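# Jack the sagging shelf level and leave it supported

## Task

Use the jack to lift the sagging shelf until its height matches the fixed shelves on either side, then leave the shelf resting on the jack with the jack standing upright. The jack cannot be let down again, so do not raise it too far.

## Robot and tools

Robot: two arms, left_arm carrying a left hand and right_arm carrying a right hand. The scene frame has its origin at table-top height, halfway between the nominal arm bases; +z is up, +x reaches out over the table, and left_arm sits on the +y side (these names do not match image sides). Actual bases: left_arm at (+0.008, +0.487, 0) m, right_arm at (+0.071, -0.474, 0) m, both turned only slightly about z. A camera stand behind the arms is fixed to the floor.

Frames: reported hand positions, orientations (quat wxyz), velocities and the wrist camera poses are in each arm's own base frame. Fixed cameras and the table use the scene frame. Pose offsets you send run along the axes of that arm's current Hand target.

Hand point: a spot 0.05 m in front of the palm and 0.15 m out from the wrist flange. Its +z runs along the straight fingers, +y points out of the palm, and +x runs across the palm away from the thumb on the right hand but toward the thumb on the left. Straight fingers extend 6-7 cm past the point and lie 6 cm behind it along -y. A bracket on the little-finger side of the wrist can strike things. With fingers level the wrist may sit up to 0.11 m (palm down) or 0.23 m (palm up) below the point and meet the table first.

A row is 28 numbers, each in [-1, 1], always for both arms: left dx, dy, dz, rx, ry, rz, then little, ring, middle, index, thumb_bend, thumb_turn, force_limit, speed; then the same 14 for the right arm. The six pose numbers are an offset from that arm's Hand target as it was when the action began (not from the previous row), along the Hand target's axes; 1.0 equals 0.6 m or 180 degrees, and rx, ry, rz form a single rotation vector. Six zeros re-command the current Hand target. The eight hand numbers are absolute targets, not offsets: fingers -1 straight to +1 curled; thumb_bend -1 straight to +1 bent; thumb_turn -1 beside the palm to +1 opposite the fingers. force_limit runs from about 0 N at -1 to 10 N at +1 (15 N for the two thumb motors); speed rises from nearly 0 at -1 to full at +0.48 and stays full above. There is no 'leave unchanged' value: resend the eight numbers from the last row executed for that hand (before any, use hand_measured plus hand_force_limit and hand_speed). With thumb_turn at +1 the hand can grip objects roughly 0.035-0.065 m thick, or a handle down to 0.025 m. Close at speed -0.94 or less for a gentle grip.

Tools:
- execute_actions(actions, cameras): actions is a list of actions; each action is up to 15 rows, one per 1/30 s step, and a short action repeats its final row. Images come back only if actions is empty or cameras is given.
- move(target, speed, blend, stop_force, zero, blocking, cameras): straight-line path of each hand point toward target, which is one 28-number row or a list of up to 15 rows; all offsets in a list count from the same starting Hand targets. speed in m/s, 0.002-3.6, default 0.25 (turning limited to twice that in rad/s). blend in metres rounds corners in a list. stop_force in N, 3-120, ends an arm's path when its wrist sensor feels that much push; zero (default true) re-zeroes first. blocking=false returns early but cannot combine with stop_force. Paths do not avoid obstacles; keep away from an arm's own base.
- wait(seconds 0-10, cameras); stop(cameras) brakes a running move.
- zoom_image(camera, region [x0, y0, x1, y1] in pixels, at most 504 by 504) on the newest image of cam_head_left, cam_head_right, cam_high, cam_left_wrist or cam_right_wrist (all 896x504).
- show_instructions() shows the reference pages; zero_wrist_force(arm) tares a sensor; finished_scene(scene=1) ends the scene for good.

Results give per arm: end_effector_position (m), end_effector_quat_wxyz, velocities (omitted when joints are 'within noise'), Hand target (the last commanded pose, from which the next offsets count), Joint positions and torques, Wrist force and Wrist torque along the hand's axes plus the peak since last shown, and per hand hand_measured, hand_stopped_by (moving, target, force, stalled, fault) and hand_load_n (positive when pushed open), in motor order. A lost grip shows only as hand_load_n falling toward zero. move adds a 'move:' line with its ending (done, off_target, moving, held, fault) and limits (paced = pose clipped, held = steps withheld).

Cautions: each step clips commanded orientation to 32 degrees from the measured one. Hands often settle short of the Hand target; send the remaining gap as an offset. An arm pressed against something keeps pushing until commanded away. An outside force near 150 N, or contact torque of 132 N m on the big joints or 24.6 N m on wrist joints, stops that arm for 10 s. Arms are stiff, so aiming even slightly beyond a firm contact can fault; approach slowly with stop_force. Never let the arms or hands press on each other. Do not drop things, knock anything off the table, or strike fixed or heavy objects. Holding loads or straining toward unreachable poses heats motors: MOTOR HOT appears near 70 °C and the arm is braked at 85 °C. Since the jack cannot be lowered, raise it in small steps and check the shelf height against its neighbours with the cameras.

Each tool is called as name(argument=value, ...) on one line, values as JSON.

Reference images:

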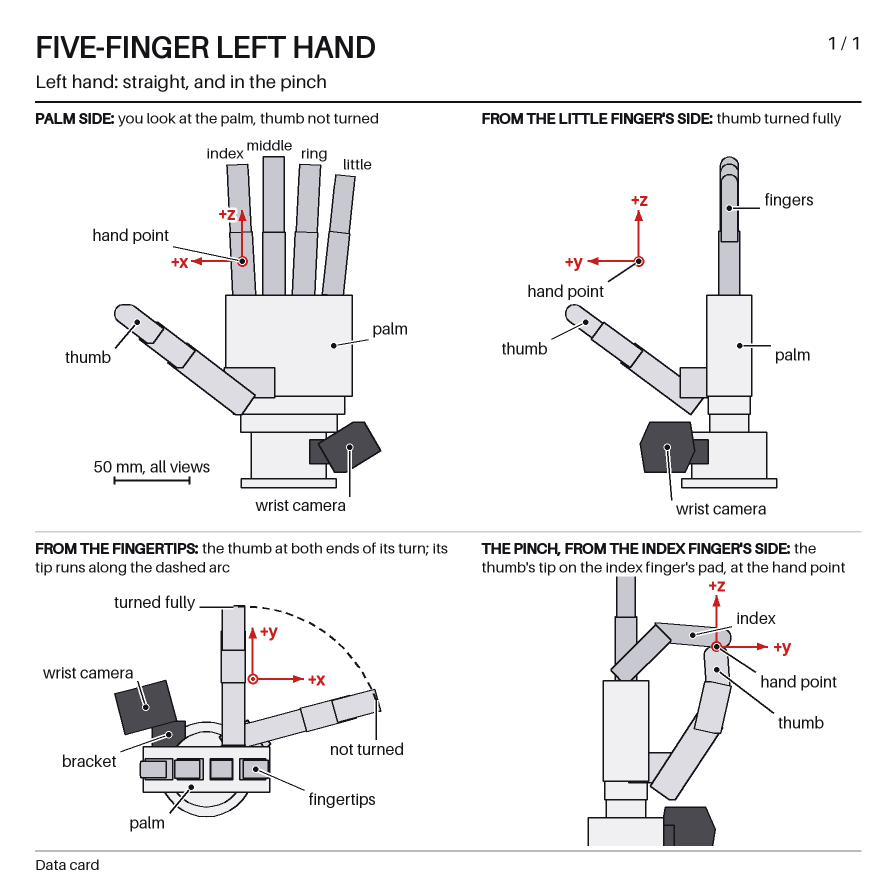

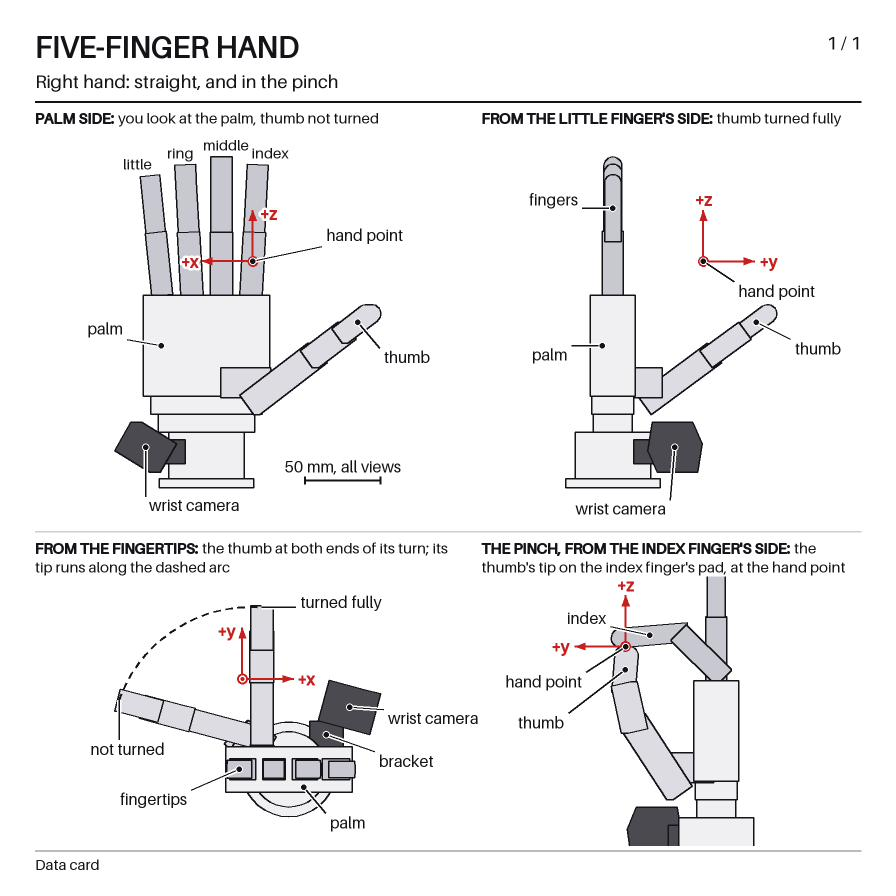

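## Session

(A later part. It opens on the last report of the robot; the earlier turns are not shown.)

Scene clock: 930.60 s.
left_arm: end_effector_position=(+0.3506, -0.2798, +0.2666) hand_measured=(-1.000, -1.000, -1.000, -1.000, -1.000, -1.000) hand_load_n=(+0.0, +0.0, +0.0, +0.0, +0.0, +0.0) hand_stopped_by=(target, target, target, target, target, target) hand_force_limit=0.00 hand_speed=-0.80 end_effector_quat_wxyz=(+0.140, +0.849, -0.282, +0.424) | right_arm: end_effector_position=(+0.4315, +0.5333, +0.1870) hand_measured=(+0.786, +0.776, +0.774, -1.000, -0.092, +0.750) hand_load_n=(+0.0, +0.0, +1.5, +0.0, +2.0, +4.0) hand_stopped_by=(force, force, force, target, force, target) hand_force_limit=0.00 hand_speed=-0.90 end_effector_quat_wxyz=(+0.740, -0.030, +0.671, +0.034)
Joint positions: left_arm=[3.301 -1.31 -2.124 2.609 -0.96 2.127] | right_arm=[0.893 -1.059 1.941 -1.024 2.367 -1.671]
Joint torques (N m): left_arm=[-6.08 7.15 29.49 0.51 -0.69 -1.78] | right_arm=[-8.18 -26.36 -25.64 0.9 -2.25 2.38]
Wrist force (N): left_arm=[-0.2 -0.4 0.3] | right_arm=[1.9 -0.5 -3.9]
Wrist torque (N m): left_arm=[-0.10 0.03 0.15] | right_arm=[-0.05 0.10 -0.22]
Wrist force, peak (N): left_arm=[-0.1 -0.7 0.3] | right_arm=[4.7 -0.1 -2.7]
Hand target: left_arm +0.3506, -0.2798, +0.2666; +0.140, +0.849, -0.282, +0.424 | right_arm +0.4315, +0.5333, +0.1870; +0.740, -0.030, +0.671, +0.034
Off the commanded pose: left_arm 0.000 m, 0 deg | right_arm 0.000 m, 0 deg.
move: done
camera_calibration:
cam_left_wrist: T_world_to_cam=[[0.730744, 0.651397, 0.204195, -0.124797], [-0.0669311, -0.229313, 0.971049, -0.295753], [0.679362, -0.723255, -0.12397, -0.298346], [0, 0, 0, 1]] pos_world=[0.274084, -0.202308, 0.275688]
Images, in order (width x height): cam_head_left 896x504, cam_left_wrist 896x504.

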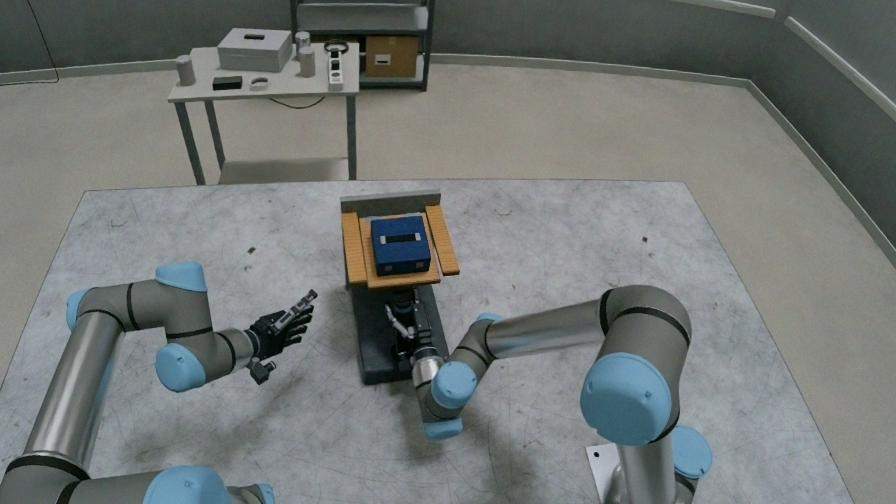

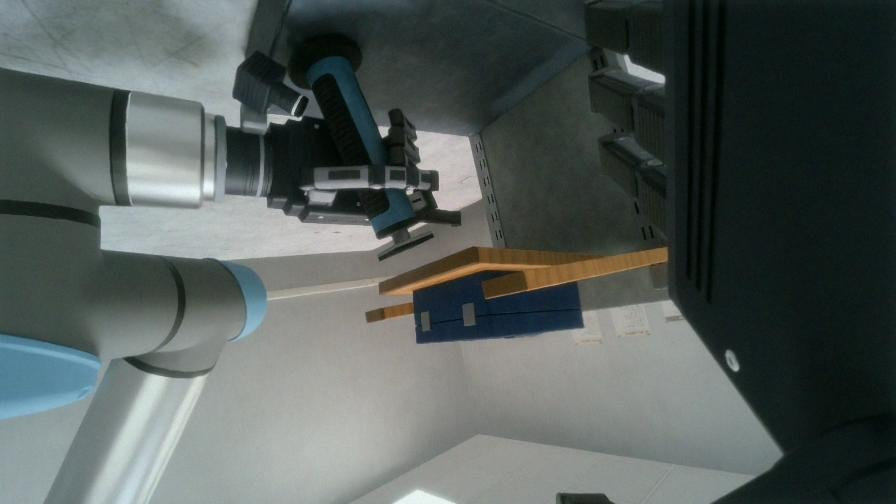

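move(target=[[0,0,0,0,0,0,-1,-1,-1,-1,-1,-1,0,-0.8, 0.0033,0,-0.0338,0,0.0317,0,0.98,0.98,0.93,-1,0.55,0.75,0,-0.9]], speed=0.03, cameras=["cam_left_wrist"])

zoom_image(camera="cam_left_wrist", region=[220, 20, 460, 280])

Scene clock: 1089.77 s.
left_arm: end_effector_position=(+0.3506, -0.2798, +0.2666) hand_measured=(-1.000, -1.000, -1.000, -1.000, -1.000, -1.000) hand_load_n=(+0.0, +0.0, +0.0, -0.5, +0.0, +0.0) hand_stopped_by=(target, target, target, target, target, target) hand_force_limit=0.00 hand_speed=-0.80 end_effector_quat_wxyz=(+0.140, +0.849, -0.282, +0.424) | right_arm: end_effector_position=(+0.4117, +0.5315, +0.1830) hand_measured=(+0.786, +0.776, +0.774, -1.000, -0.090, +0.750) hand_load_n=(+0.0, +0.0, +3.5, +0.0, +3.0, +2.5) hand_stopped_by=(force, force, force, target, force, target) hand_force_limit=0.00 hand_speed=-0.90 end_effector_quat_wxyz=(+0.706, -0.032, +0.707, +0.033)
Joint positions: left_arm=[3.301 -1.31 -2.124 2.609 -0.96 2.127] | right_arm=[0.93 -1.096 1.922 -0.825 2.409 -1.569]
Joint torques (N m): left_arm=[-6.04 6.99 29.01 0.5 -0.67 -1.77] | right_arm=[7.27 -43.69 -24.24 1.59 2.05 2.35]
Wrist force (N): left_arm=[-0.1 -0.3 0.2] | right_arm=[1.9 -0.1 -2.2]
Wrist torque (N m): left_arm=[-0.06 0.00 0.15] | right_arm=[-0.06 -0.11 -0.19]
Wrist force, peak (N): left_arm=[-0.2 -0.8 0.2] | right_arm=[2.2 -0.3 -4.1]
Hand target: left_arm +0.3506, -0.2798, +0.2666; +0.140, +0.849, -0.282, +0.424 | right_arm +0.4116, +0.5315, +0.1830; +0.706, -0.032, +0.707, +0.033
Off the commanded pose: left_arm 0.000 m, 0 deg | right_arm 0.000 m, 0 deg.
move: done
camera_calibration:
cam_left_wrist: T_world_to_cam=[[0.730744, 0.651397, 0.204195, -0.124797], [-0.0669311, -0.229313, 0.971049, -0.295753], [0.679362, -0.723255, -0.12397, -0.298346], [0, 0, 0, 1]] pos_world=[0.274084, -0.202308, 0.275688]
Images, in order (width x height): cam_left_wrist 896x504.

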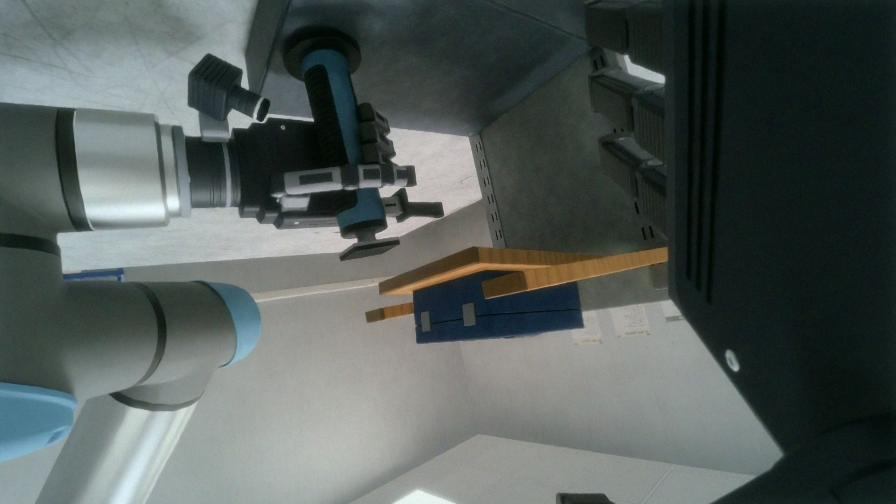

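Scaled by 1.938.

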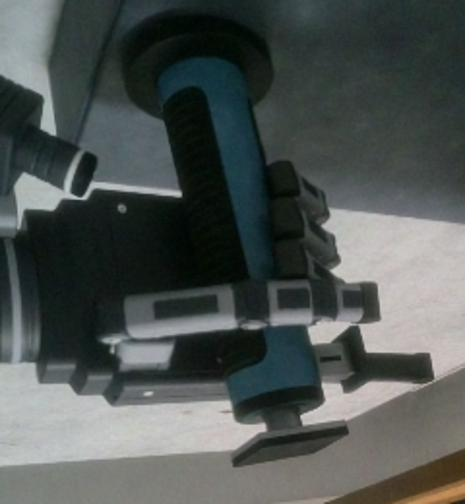

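move(target=[[0,0,0,0,0,0,-1,-1,-1,-1,-1,-1,0,-0.8, 0.0017,0,-0.0167,0,0,0,0.98,0.98,0.93,-1,0.55,0.75,0,-0.9]], speed=0.03, cameras=["cam_left_wrist"])

zoom_image(camera="cam_left_wrist", region=[220, 20, 460, 280])

Scene clock: 1095.37 s.
left_arm: end_effector_position=(+0.3506, -0.2798, +0.2666) hand_measured=(-1.000, -1.000, -1.000, -1.000, -1.000, -1.000) hand_load_n=(+0.0, +0.0, +0.0, +0.0, +0.0, -0.5) hand_stopped_by=(target, target, target, target, target, target) hand_force_limit=0.00 hand_speed=-0.80 end_effector_quat_wxyz=(+0.140, +0.849, -0.282, +0.424) | right_arm: end_effector_position=(+0.4018, +0.5306, +0.1820) hand_measured=(+0.786, +0.776, +0.774, -1.000, -0.092, +0.750) hand_load_n=(+3.5, +4.0, +5.5, +0.0, +4.5, +2.5) hand_stopped_by=(force, force, force, target, force, target) hand_force_limit=0.00 hand_speed=-0.90 end_effector_quat_wxyz=(+0.706, -0.032, +0.707, +0.033)
Joint positions: left_arm=[3.301 -1.31 -2.124 2.609 -0.96 2.127] | right_arm=[0.947 -1.101 1.935 -0.833 2.426 -1.569]
Joint torques (N m): left_arm=[-6.07 7.88 29.28 0.51 -0.68 -1.68] | right_arm=[8.3 -39.26 -1.76 -1.91 1.92 1.93]
Wrist force (N): left_arm=[-0.1 -0.8 0.3] | right_arm=[-4.5 -0.3 1.4]
Wrist torque (N m): left_arm=[-0.14 0.01 0.16] | right_arm=[-0.22 -0.41 -0.38]
Wrist force, peak (N): left_arm=[-0.1 -0.8 0.3] | right_arm=[-4.6 -0.2 1.3]
Hand target: left_arm +0.3506, -0.2798, +0.2666; +0.140, +0.849, -0.282, +0.424 | right_arm +0.4017, +0.5306, +0.1820; +0.706, -0.032, +0.707, +0.033
Off the commanded pose: left_arm 0.000 m, 0 deg | right_arm 0.000 m, 0 deg.
move: done
camera_calibration:
cam_left_wrist: T_world_to_cam=[[0.730744, 0.651397, 0.204195, -0.124797], [-0.0669311, -0.229313, 0.971049, -0.295753], [0.679362, -0.723255, -0.12397, -0.298346], [0, 0, 0, 1]] pos_world=[0.274084, -0.202308, 0.275688]
Images, in order (width x height): cam_left_wrist 896x504.

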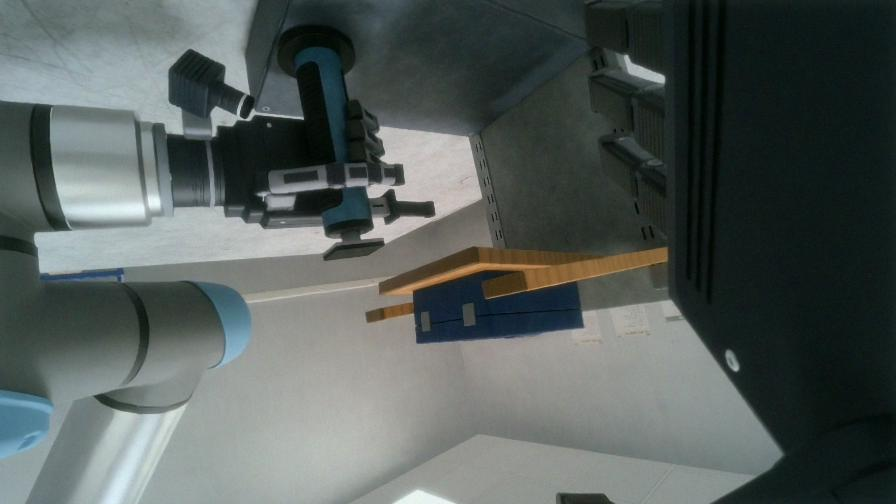

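Scaled by 1.938.

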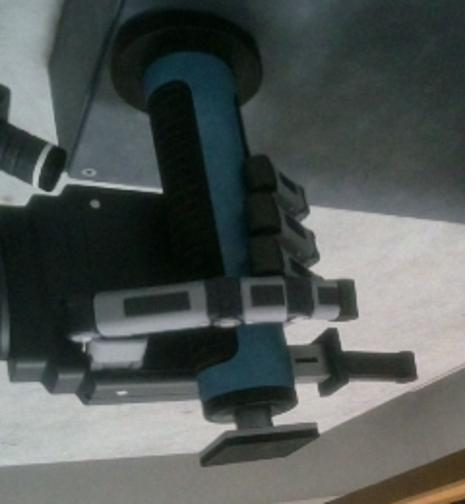

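move(target=[[0,0,0,0,0,0,-1,-1,-1,-1,-1,-1,0,-0.8, 0,0,0,0,0,0,0.5,0.5,0.5,-1,-0.5,0.75,0,-0.92]])

move(target=[[0,0,0,0,0,0,-1,-1,-1,-1,-1,-1,0,-0.8, 0,0,0,0,0,0,-1,-1,-1,-1,-1,1,0,-0.5]], cameras=["cam_left_wrist","cam_head_left"])

zoom_image(camera="cam_left_wrist", region=[220, 20, 460, 280])

Scene clock: 1117.03 s.
left_arm: end_effector_position=(+0.3506, -0.2798, +0.2666) hand_measured=(-1.000, -1.000, -1.000, -1.000, -1.000, -1.000) hand_load_n=(+0.0, +0.0, +0.0, +0.0, +0.0, +0.0) hand_stopped_by=(target, target, target, target, target, target) hand_force_limit=0.00 hand_speed=-0.80 end_effector_quat_wxyz=(+0.140, +0.849, -0.282, +0.424) | right_arm: end_effector_position=(+0.4017, +0.5306, +0.1820) hand_measured=(+0.500, +0.500, +0.500, -1.000, -0.500, +0.750) hand_load_n=(+0.0, +0.0, +0.0, +0.0, +0.0, +0.0) hand_stopped_by=(target, target, target, target, target, target) hand_force_limit=0.00 hand_speed=-0.92 end_effector_quat_wxyz=(+0.706, -0.032, +0.707, +0.033)
Joint positions: left_arm=[3.301 -1.31 -2.124 2.609 -0.96 2.127] | right_arm=[0.947 -1.101 1.936 -0.833 2.426 -1.569]
Joint torques (N m): left_arm=[-6.47 8.22 29.21 0.44 -0.66 -1.66] | right_arm=[-3.79 -33.45 -23.57 -1.89 1.63 -1.78]
Wrist force (N): left_arm=[-0.3 -0.5 0.3] | right_arm=[0.9 -0.7 -2.6]
Wrist torque (N m): left_arm=[-0.10 0.04 0.14] | right_arm=[-0.11 0.03 -0.25]
Wrist force, peak (N): left_arm=[-0.5 -0.7 0.2] | right_arm=[-5.3 0.2 1.4]
Hand target: left_arm +0.3506, -0.2798, +0.2666; +0.140, +0.849, -0.282, +0.424 | right_arm +0.4017, +0.5306, +0.1820; +0.706, -0.032, +0.707, +0.033
Off the commanded pose: left_arm 0.000 m, 0 deg | right_arm 0.000 m, 0 deg.
move: done

Scene clock: 1118.40 s.
left_arm: end_effector_position=(+0.3506, -0.2798, +0.2666) hand_measured=(-1.000, -1.000, -1.000, -1.000, -1.000, -1.000) hand_load_n=(+0.0, +0.0, +0.0, +0.0, +0.0, +0.0) hand_stopped_by=(target, target, target, target, target, target) hand_force_limit=0.00 hand_speed=-0.80 end_effector_quat_wxyz=(+0.140, +0.849, -0.282, +0.424) | right_arm: end_effector_position=(+0.4017, +0.5306, +0.1820) hand_measured=(-1.000, -1.000, -1.000, -1.000, -1.000, +1.000) hand_load_n=(+0.0, +0.0, +0.0, +0.0, +0.0, -0.5) hand_stopped_by=(target, target, target, target, target, target) hand_force_limit=0.00 hand_speed=-0.50 end_effector_quat_wxyz=(+0.706, -0.032, +0.707, +0.033)
Joint positions: left_arm=[3.301 -1.31 -2.124 2.609 -0.96 2.127] | right_arm=[0.947 -1.101 1.936 -0.833 2.426 -1.569]
Joint torques (N m): left_arm=[-6.08 8.57 29.18 0.55 -0.68 -1.63] | right_arm=[-4.7 -31.44 -21.08 -2.28 1.59 -1.81]
Wrist force (N): left_arm=[-0.2 -0.4 0.1] | right_arm=[0.8 -0.3 -2.3]
Wrist torque (N m): left_arm=[-0.08 0.02 0.15] | right_arm=[-0.07 0.04 -0.23]
Wrist force, peak (N): left_arm=[-0.1 -0.6 0.4] | right_arm=[1.0 -0.5 -2.7]
Hand target: left_arm +0.3506, -0.2798, +0.2666; +0.140, +0.849, -0.282, +0.424 | right_arm +0.4017, +0.5306, +0.1820; +0.706, -0.032, +0.707, +0.033
Off the commanded pose: left_arm 0.000 m, 0 deg | right_arm 0.000 m, 0 deg.
move: done
camera_calibration:
cam_left_wrist: T_world_to_cam=[[0.730744, 0.651397, 0.204195, -0.124797], [-0.0669311, -0.229313, 0.971049, -0.295753], [0.679362, -0.723255, -0.12397, -0.298346], [0, 0, 0, 1]] pos_world=[0.274084, -0.202308, 0.275688]
Images, in order (width x height): cam_head_left 896x504, cam_left_wrist 896x504.

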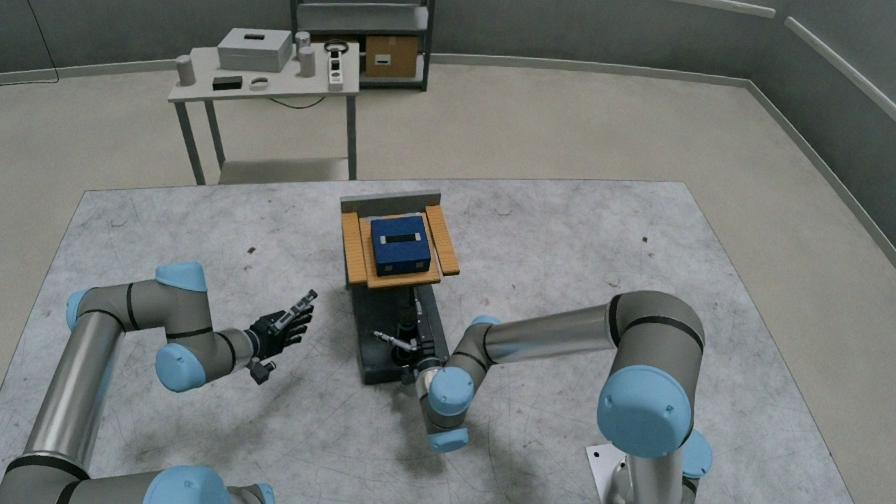

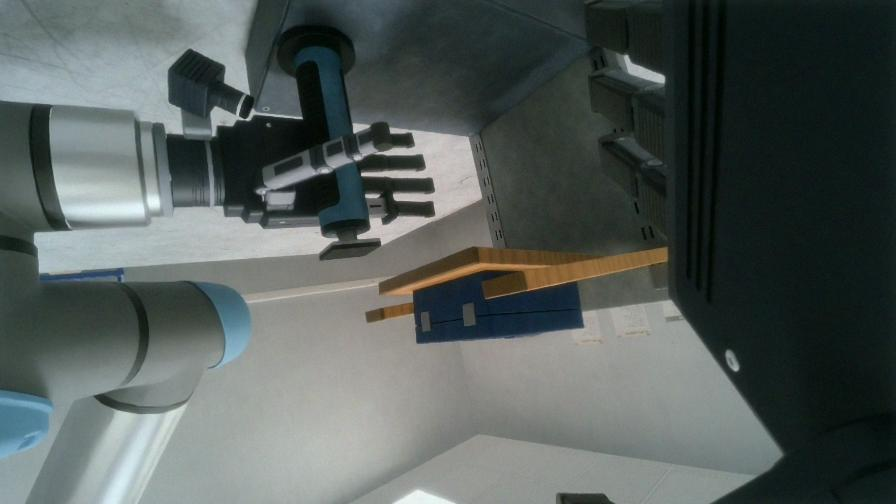

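Scaled by 1.938.

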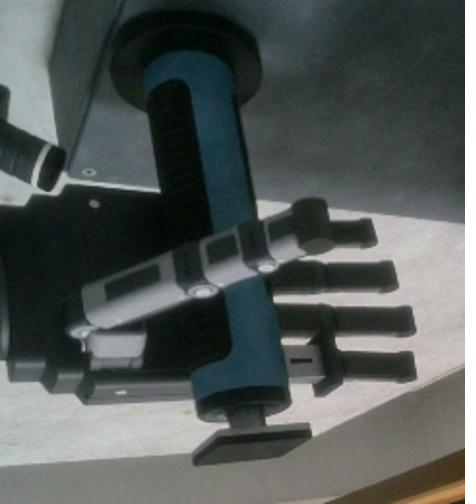

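move(target=[[0,0,0,0,0,0,-1,-1,-1,-1,-1,-1,0,-0.8, 0,-0.022,0,0,0,0,-1,-1,-1,-1,-1,1,0,-0.5],[0,0,0,0,0,0,-1,-1,-1,-1,-1,-1,0,-0.8, 0,-0.022,-0.3333,0,0,0,-1,-1,-1,-1,-1,1,0,-0.5]], speed=[0.05,0.2], cameras=["cam_left_wrist"])

Scene clock: 1194.87 s.
left_arm: end_effector_position=(+0.3506, -0.2798, +0.2666) hand_measured=(-1.000, -1.000, -1.000, -1.000, -1.000, -1.000) hand_load_n=(+0.0, +0.0, +0.0, +0.0, +0.0, +0.0) hand_stopped_by=(target, target, target, target, target, target) hand_force_limit=0.00 hand_speed=-0.80 end_effector_quat_wxyz=(+0.140, +0.849, -0.282, +0.424) | right_arm: end_effector_position=(+0.2038, +0.4990, +0.1821) hand_measured=(-1.000, -1.000, -1.000, -1.000, -1.000, +1.000) hand_load_n=(+0.0, +0.0, +0.0, +0.0, +0.0, +0.0) hand_stopped_by=(target, target, target, target, target, target) hand_force_limit=0.00 hand_speed=-0.50 end_effector_quat_wxyz=(+0.706, -0.032, +0.707, +0.033)
Joint positions: left_arm=[3.301 -1.31 -2.124 2.609 -0.96 2.127] | right_arm=[1.342 -1.202 2.104 -0.9 2.821 -1.568]
Joint torques (N m): left_arm=[-6.05 9.14 29.44 0.52 -0.74 -1.73] | right_arm=[7 -18.66 -21.72 2.05 2.26 1.68]
Wrist force (N): left_arm=[-0.2 -0.3 0.3] | right_arm=[0.6 -0.7 -2.6]
Wrist torque (N m): left_arm=[-0.08 0.01 0.15] | right_arm=[-0.13 0.08 -0.24]
Wrist force, peak (N): left_arm=[-0.1 -0.7 0.5] | right_arm=[0.5 -0.4 -3.8]
Hand target: left_arm +0.3506, -0.2798, +0.2666; +0.140, +0.849, -0.282, +0.424 | right_arm +0.2037, +0.4991, +0.1821; +0.706, -0.032, +0.707, +0.033
Off the commanded pose: left_arm 0.000 m, 0 deg | right_arm 0.000 m, 0 deg.
move: done
camera_calibration:
cam_left_wrist: T_world_to_cam=[[0.730744, 0.651397, 0.204195, -0.124797], [-0.0669311, -0.229313, 0.971049, -0.295753], [0.679362, -0.723255, -0.12397, -0.298346], [0, 0, 0, 1]] pos_world=[0.274084, -0.202308, 0.275688]
Images, in order (width x height): cam_left_wrist 896x504.

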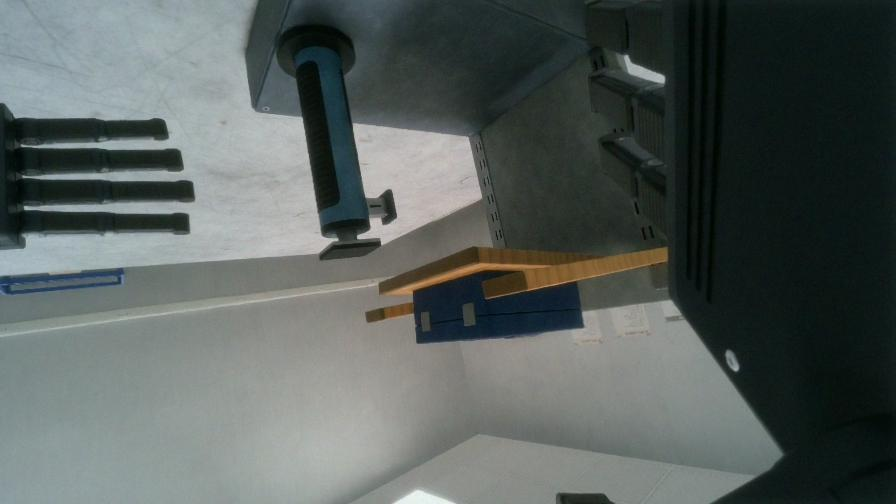

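wait(seconds=0, cameras=["cam_right_wrist","cam_head_left","cam_head_right"])

zoom_image(camera="cam_head_left", region=[350, 280, 470, 400])

zoom_image(camera="cam_right_wrist", region=[350, 0, 570, 300])

Scene clock: 1198.93 s.
left_arm: end_effector_position=(+0.3506, -0.2798, +0.2666) hand_measured=(-1.000, -1.000, -1.000, -1.000, -1.000, -1.000) hand_load_n=(+0.0, +0.0, +0.0, +0.0, +0.0, +0.0) hand_stopped_by=(target, target, target, target, target, target) hand_force_limit=0.00 hand_speed=-0.80 end_effector_quat_wxyz=(+0.140, +0.849, -0.282, +0.424) | right_arm: end_effector_position=(+0.2037, +0.4991, +0.1821) hand_measured=(-1.000, -1.000, -1.000, -1.000, -1.000, +1.000) hand_load_n=(-0.5, +0.0, +0.0, +0.0, +0.0, -0.5) hand_stopped_by=(target, target, target, target, target, target) hand_force_limit=0.00 hand_speed=-0.50 end_effector_quat_wxyz=(+0.706, -0.032, +0.707, +0.033)
Joint positions: left_arm=[3.301 -1.31 -2.124 2.609 -0.96 2.127] | right_arm=[1.342 -1.202 2.104 -0.9 2.821 -1.568]
Joint torques (N m): left_arm=[-6.23 9 29.49 0.44 -0.66 -1.71] | right_arm=[5.85 -19.25 -21.53 1.77 1.9 2.34]
Wrist force (N): left_arm=[-0.1 -0.5 0.2] | right_arm=[0.6 -0.4 -2.7]
Wrist torque (N m): left_arm=[-0.10 0.01 0.15] | right_arm=[-0.08 0.08 -0.23]
Wrist force, peak (N): left_arm=[-0.4 -0.6 0.3] | right_arm=[0.6 -0.4 -3.0]
Hand target: left_arm +0.3506, -0.2798, +0.2666; +0.140, +0.849, -0.282, +0.424 | right_arm +0.2037, +0.4991, +0.1821; +0.706, -0.032, +0.707, +0.033
Off the commanded pose: left_arm 0.000 m, 0 deg | right_arm 0.000 m, 0 deg.
camera_calibration:
cam_right_wrist: T_world_to_cam=[[-0.0637772, 0.964389, -0.256684, -0.422396], [-0.509205, 0.189759, 0.839465, -0.140357], [0.858279, 0.184244, 0.478969, -0.238195], [0, 0, 0, 1]] pos_world=[0.106028, 0.477874, 0.123491]
Images, in order (width x height): cam_head_left 896x504, cam_head_right 896x504, cam_right_wrist 896x504.

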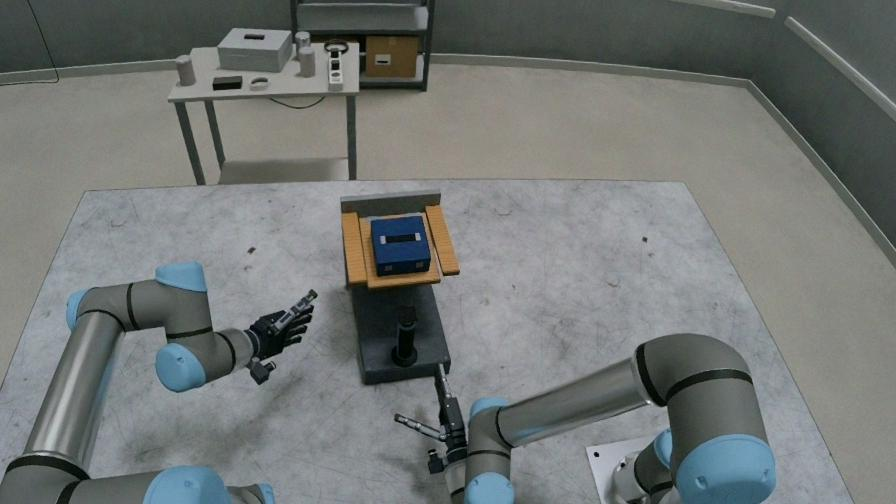

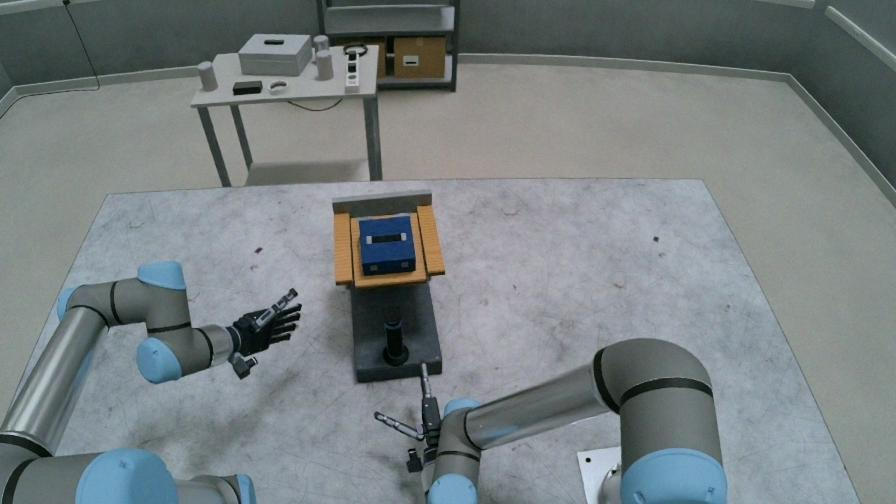

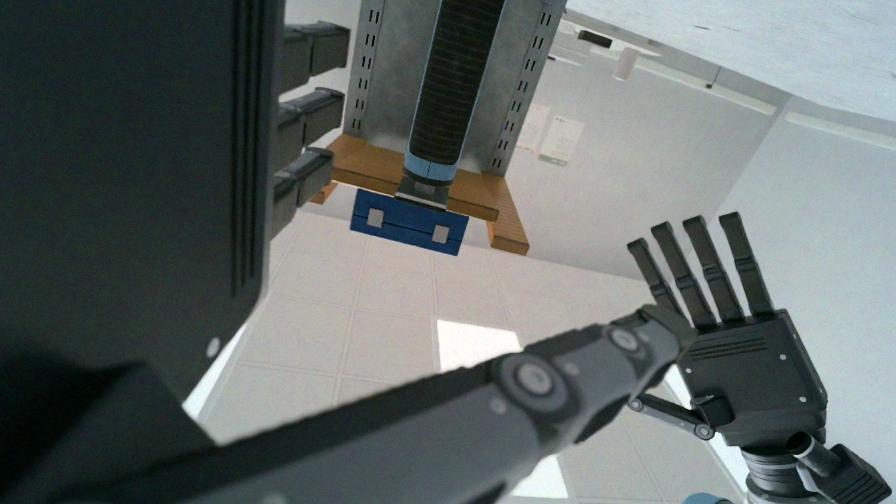

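Scaled by 4.200.

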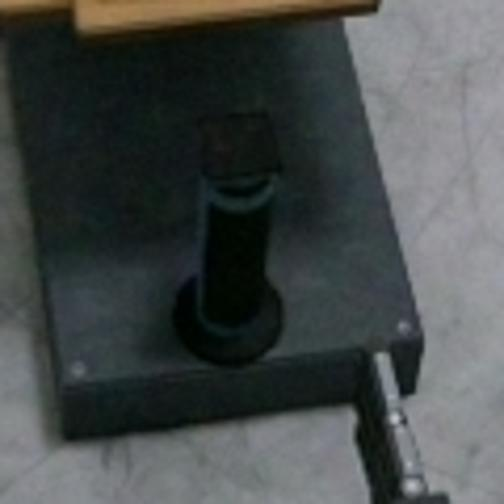

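Scaled by 1.680.

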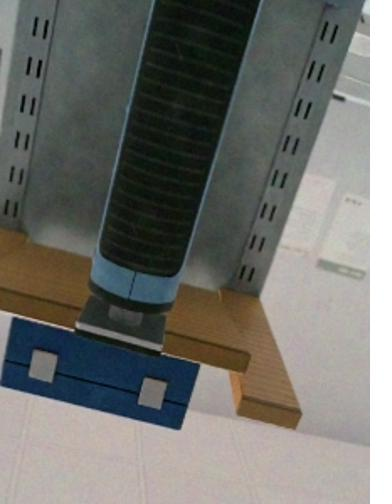

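move(target=[[0,0,0,0,0,0,-1,-1,-1,-1,-1,-1,0,-0.8, 0.0618,-0.0647,-0.0038,-0.5,0,0,-1,-1,-1,-1,-1,1,0,-0.5]], speed=0.3, cameras=["cam_left_wrist","cam_head_left","cam_head_right"])

Scene clock: 1220.17 s.
left_arm: end_effector_position=(+0.3506, -0.2798, +0.2666) hand_measured=(-1.000, -1.000, -1.000, -1.000, -1.000, -1.000) hand_load_n=(+0.5, +0.0, +0.0, +0.0, +0.0, -0.5) hand_stopped_by=(target, target, target, target, target, target) hand_force_limit=0.00 hand_speed=-0.80 end_effector_quat_wxyz=(+0.140, +0.849, -0.282, +0.424) | right_arm: end_effector_position=(+0.2050, +0.4602, +0.1450) hand_measured=(-1.000, -1.000, -1.000, -1.000, -1.000, +1.000) hand_load_n=(+0.0, +0.0, +0.0, -0.5, +0.0, +0.0) hand_stopped_by=(target, target, target, target, target, target) hand_force_limit=0.00 hand_speed=-0.50 end_effector_quat_wxyz=(-0.477, +0.522, -0.476, -0.523)
Joint positions: left_arm=[3.301 -1.31 -2.124 2.609 -0.96 2.127] | right_arm=[0.266 -1.209 2.293 -1.09 0.174 -1.563]
Joint torques (N m): left_arm=[-5.71 8.56 29.74 0.46 -0.65 -1.78] | right_arm=[6.48 -15.44 -17.22 1.54 -1.91 -2.3]
Wrist force (N): left_arm=[-0.2 -0.5 0.1] | right_arm=[0.8 -0.5 -2.4]
Wrist torque (N m): left_arm=[-0.09 0.01 0.15] | right_arm=[-0.11 0.04 -0.11]
Wrist force, peak (N): left_arm=[-0.3 -0.8 0.4] | right_arm=[0.7 -0.4 -3.0]
Hand target: left_arm +0.3506, -0.2798, +0.2666; +0.140, +0.849, -0.282, +0.424 | right_arm +0.2050, +0.4602, +0.1450; -0.477, +0.522, -0.476, -0.523
Off the commanded pose: left_arm 0.000 m, 0 deg | right_arm 0.000 m, 0 deg.
move: done
camera_calibration:
cam_left_wrist: T_world_to_cam=[[0.730744, 0.651397, 0.204195, -0.124797], [-0.0669311, -0.229313, 0.971049, -0.295753], [0.679362, -0.723255, -0.12397, -0.298346], [0, 0, 0, 1]] pos_world=[0.274084, -0.202308, 0.275688]
Images, in order (width x height): cam_head_left 896x504, cam_head_right 896x504, cam_left_wrist 896x504.

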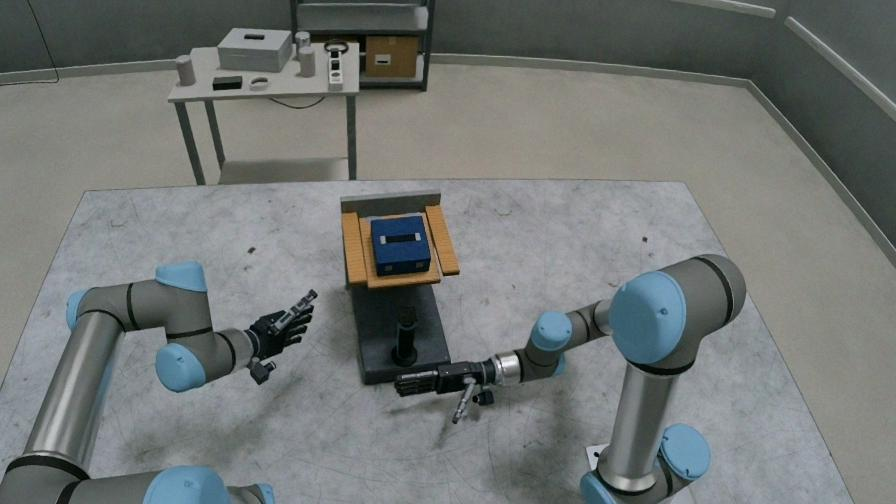

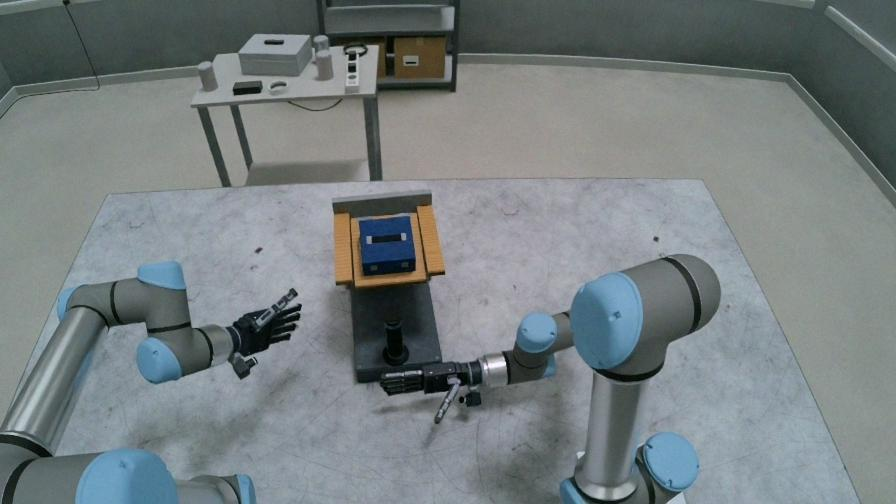

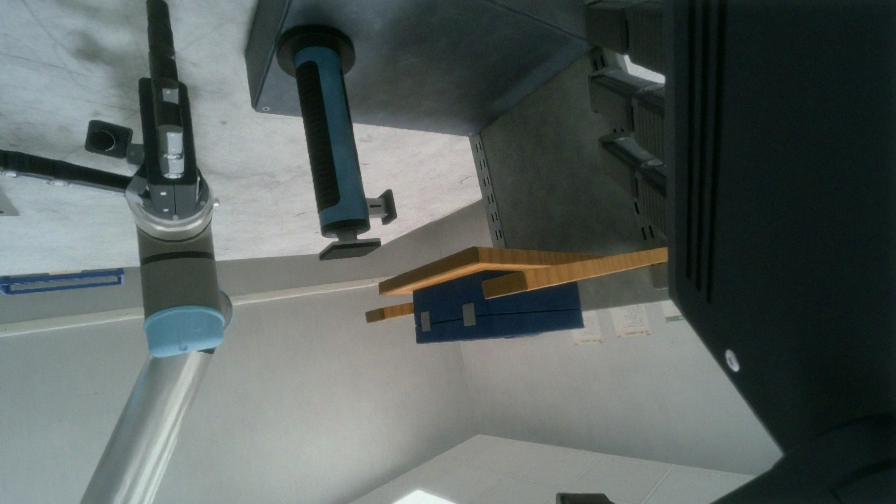

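move(target=[[0,0,0,0,0,0,-1,-1,-1,-1,-1,-1,0,-0.8, 0,-0.085,-0.006,0,0,0,-1,-1,-1,-1,-1,1,0,-0.5]], speed=0.1, cameras=["cam_left_wrist","cam_head_left","cam_head_right","cam_right_wrist"])

zoom_image(camera="cam_left_wrist", region=[140, 0, 400, 260])

zoom_image(camera="cam_head_left", region=[350, 280, 510, 420])

Scene clock: 1229.10 s.
left_arm: end_effector_position=(+0.3506, -0.2798, +0.2666) hand_measured=(-1.000, -1.000, -1.000, -1.000, -1.000, -1.000) hand_load_n=(+0.0, -0.5, +0.0, +0.0, +0.0, +0.0) hand_stopped_by=(target, target, target, target, target, target) hand_force_limit=0.00 hand_speed=-0.80 end_effector_quat_wxyz=(+0.140, +0.849, -0.282, +0.424) | right_arm: end_effector_position=(+0.2561, +0.4613, +0.1450) hand_measured=(-1.000, -1.000, -1.000, -1.000, -1.000, +1.000) hand_load_n=(+0.0, +0.0, +0.0, +0.0, +0.0, -0.5) hand_stopped_by=(target, target, target, target, target, target) hand_force_limit=0.00 hand_speed=-0.50 end_effector_quat_wxyz=(-0.477, +0.522, -0.476, -0.523)
Joint positions: left_arm=[3.301 -1.31 -2.124 2.609 -0.96 2.127] | right_arm=[0.234 -1.143 2.17 -1.036 0.142 -1.562]
Joint torques (N m): left_arm=[-5.69 8.71 29.63 0.47 -0.6 -1.65] | right_arm=[-5.8 -17.88 -19.15 2.06 -2.06 -2.53]
Wrist force (N): left_arm=[-0.2 -0.4 0.2] | right_arm=[0.6 -0.3 -2.9]
Wrist torque (N m): left_arm=[-0.09 0.02 0.15] | right_arm=[-0.04 0.10 -0.12]
Wrist force, peak (N): left_arm=[0.1 -0.7 0.4] | right_arm=[0.7 -1.1 -2.8]
Hand target: left_arm +0.3506, -0.2798, +0.2666; +0.140, +0.849, -0.282, +0.424 | right_arm +0.2561, +0.4613, +0.1450; -0.477, +0.522, -0.476, -0.523
Off the commanded pose: left_arm 0.000 m, 0 deg | right_arm 0.000 m, 0 deg.
move: done
camera_calibration:
cam_left_wrist: T_world_to_cam=[[0.730744, 0.651397, 0.204195, -0.124797], [-0.0669311, -0.229313, 0.971049, -0.295753], [0.679362, -0.723255, -0.12397, -0.298346], [0, 0, 0, 1]] pos_world=[0.274084, -0.202308, 0.275688]
cam_right_wrist: T_world_to_cam=[[-0.964314, -0.0632266, -0.2571, 0.312587], [-0.190054, -0.510763, 0.838452, 0.16622], [-0.184329, 0.857394, 0.480519, -0.302156], [0, 0, 0, 1]] pos_world=[0.277326, 0.363729, 0.0861907]
Images, in order (width x height): cam_head_left 896x504, cam_head_right 896x504, cam_left_wrist 896x504, cam_right_wrist 896x504.

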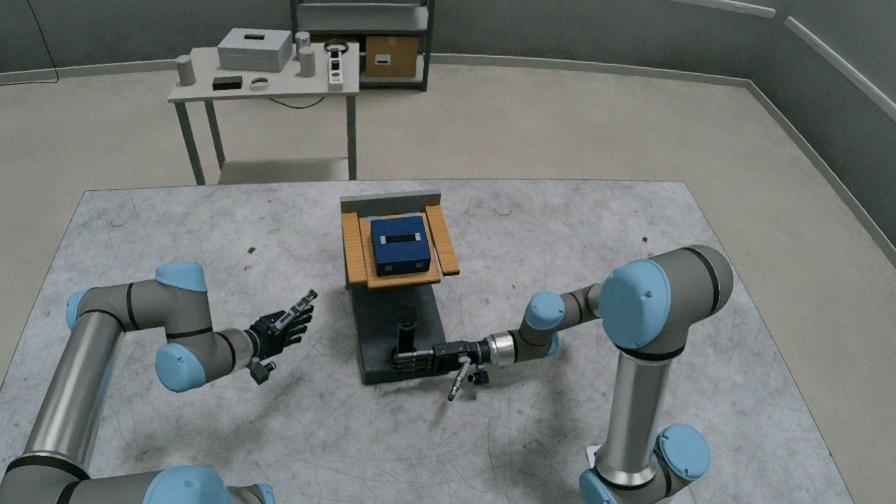

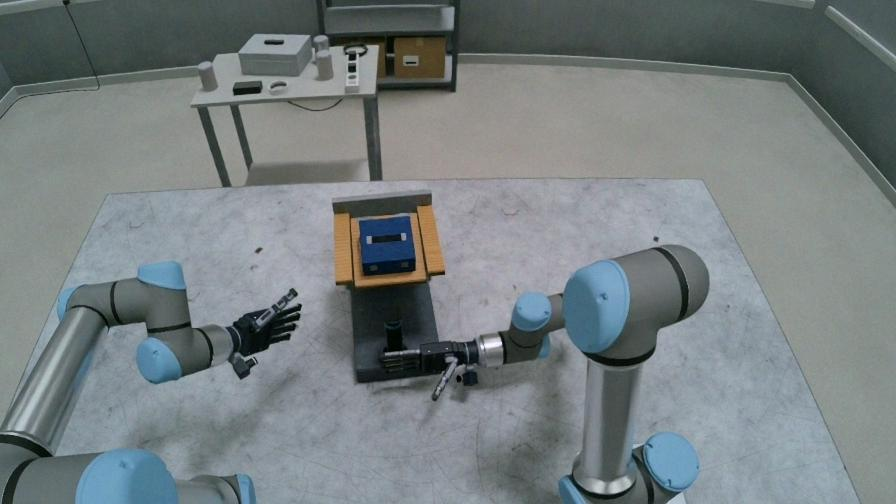

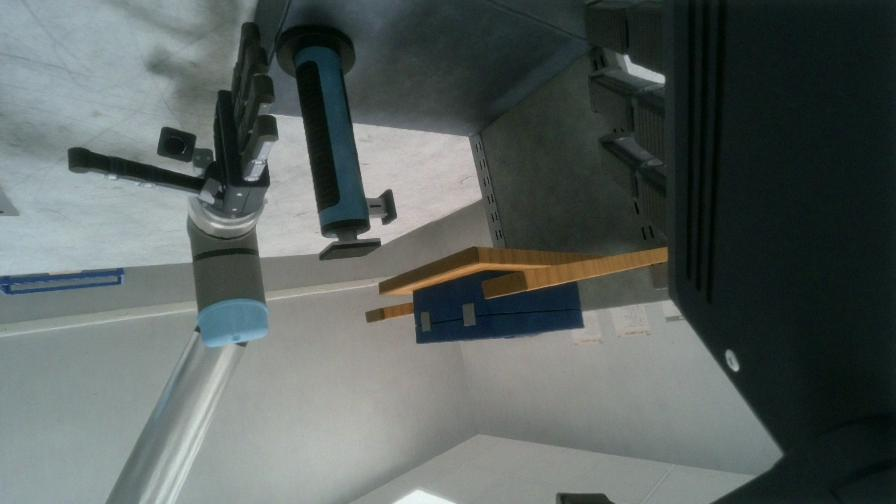

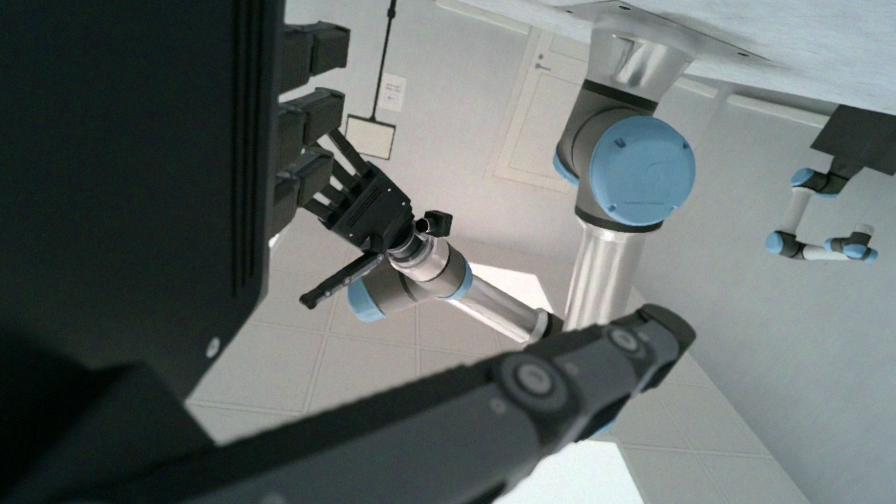

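Scaled by 1.938.

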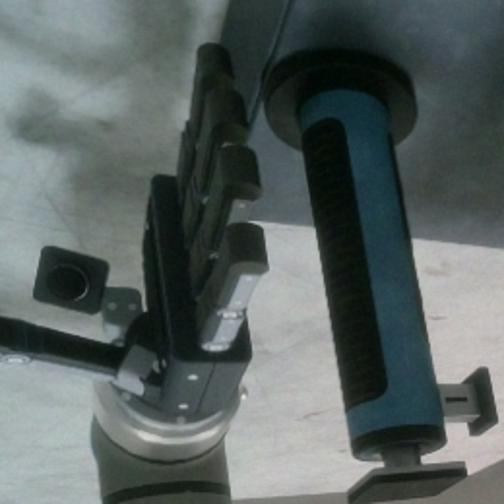

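Scaled by 3.150.

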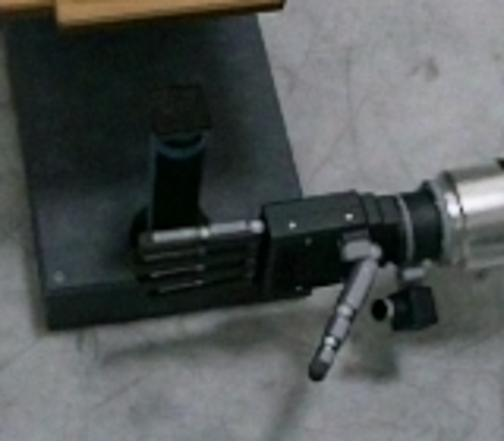

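move(target=[[0,0,0,0,0,0,-1,-1,-1,-1,-1,-1,0,-0.8, 0,0,0.02,0,0,0,-1,-1,-1,-1,-1,1,0,-0.5],[0,0,0,0,0,0,-1,-1,-1,-1,-1,-1,0,-0.8, 0,-0.05,0.02,0,0,0,-1,-1,-1,-1,-1,1,0,-0.5]], speed=[0.05,0.03], cameras=["cam_left_wrist","cam_head_left"])

zoom_image(camera="cam_left_wrist", region=[140, 0, 400, 260])

zoom_image(camera="cam_head_left", region=[350, 280, 510, 420])

Scene clock: 1246.43 s.
left_arm: end_effector_position=(+0.3506, -0.2798, +0.2666) hand_measured=(-1.000, -1.000, -1.000, -1.000, -1.000, -1.000) hand_load_n=(+0.0, +0.0, +0.0, +0.0, +0.0, +0.0) hand_stopped_by=(target, target, target, target, target, target) hand_force_limit=0.00 hand_speed=-0.80 end_effector_quat_wxyz=(+0.140, +0.849, -0.282, +0.424) | right_arm: end_effector_position=(+0.2849, +0.4760, +0.1450) hand_measured=(-1.000, -1.000, -1.000, -1.000, -1.000, +1.000) hand_load_n=(+0.0, +0.0, +0.0, +0.0, +0.0, +0.0) hand_stopped_by=(target, target, target, target, target, target) hand_force_limit=0.00 hand_speed=-0.50 end_effector_quat_wxyz=(-0.477, +0.522, -0.476, -0.523)
Joint positions: left_arm=[3.301 -1.31 -2.124 2.609 -0.96 2.127] | right_arm=[0.252 -1.092 2.075 -0.99 0.16 -1.563]
Joint torques (N m): left_arm=[-6.01 9.1 29.21 0.38 -0.62 -1.72] | right_arm=[-6.9 -20.47 -21.11 2.55 -1.58 -2.08]
Wrist force (N): left_arm=[-0.1 -0.6 0.1] | right_arm=[0.8 1.2 -2.7]
Wrist torque (N m): left_arm=[-0.10 0.00 0.16] | right_arm=[-0.09 0.07 -0.05]
Wrist force, peak (N): left_arm=[-0.4 -0.7 0.2] | right_arm=[0.5 1.8 -2.6]
Hand target: left_arm +0.3506, -0.2798, +0.2666; +0.140, +0.849, -0.282, +0.424 | right_arm +0.2849, +0.4760, +0.1450; -0.477, +0.522, -0.476, -0.523
Off the commanded pose: left_arm 0.000 m, 0 deg | right_arm 0.000 m, 0 deg.
move: done
camera_calibration:
cam_left_wrist: T_world_to_cam=[[0.730744, 0.651397, 0.204195, -0.124797], [-0.0669311, -0.229313, 0.971049, -0.295753], [0.679362, -0.723255, -0.12397, -0.298346], [0, 0, 0, 1]] pos_world=[0.274084, -0.202308, 0.275688]
Images, in order (width x height): cam_head_left 896x504, cam_left_wrist 896x504.

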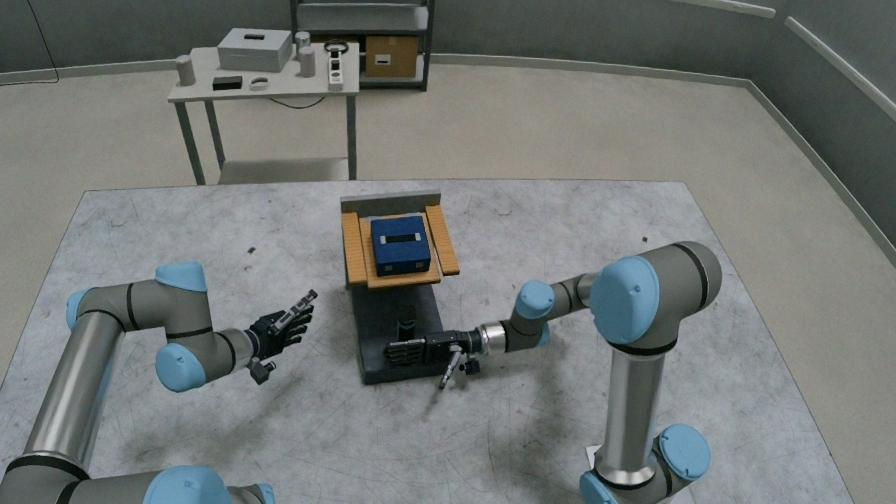

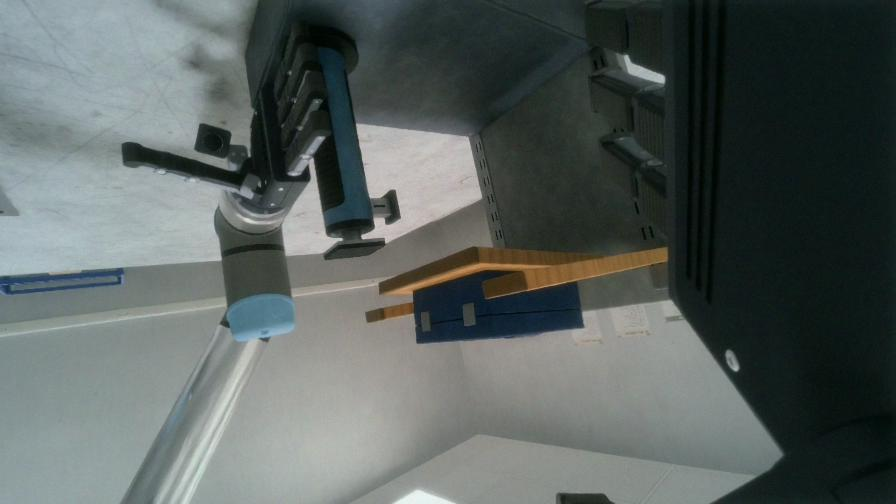

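Scaled by 1.938.

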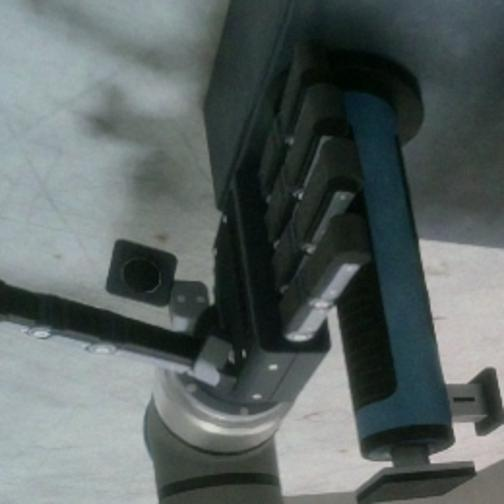

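Scaled by 3.150.

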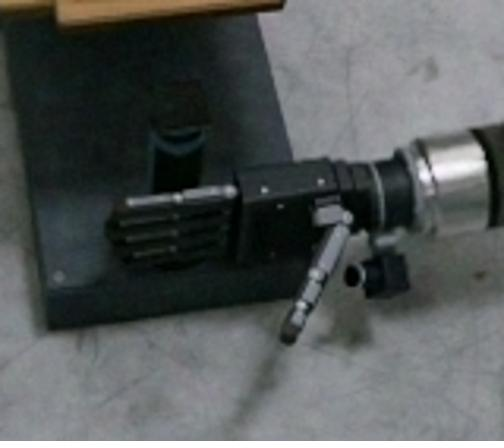

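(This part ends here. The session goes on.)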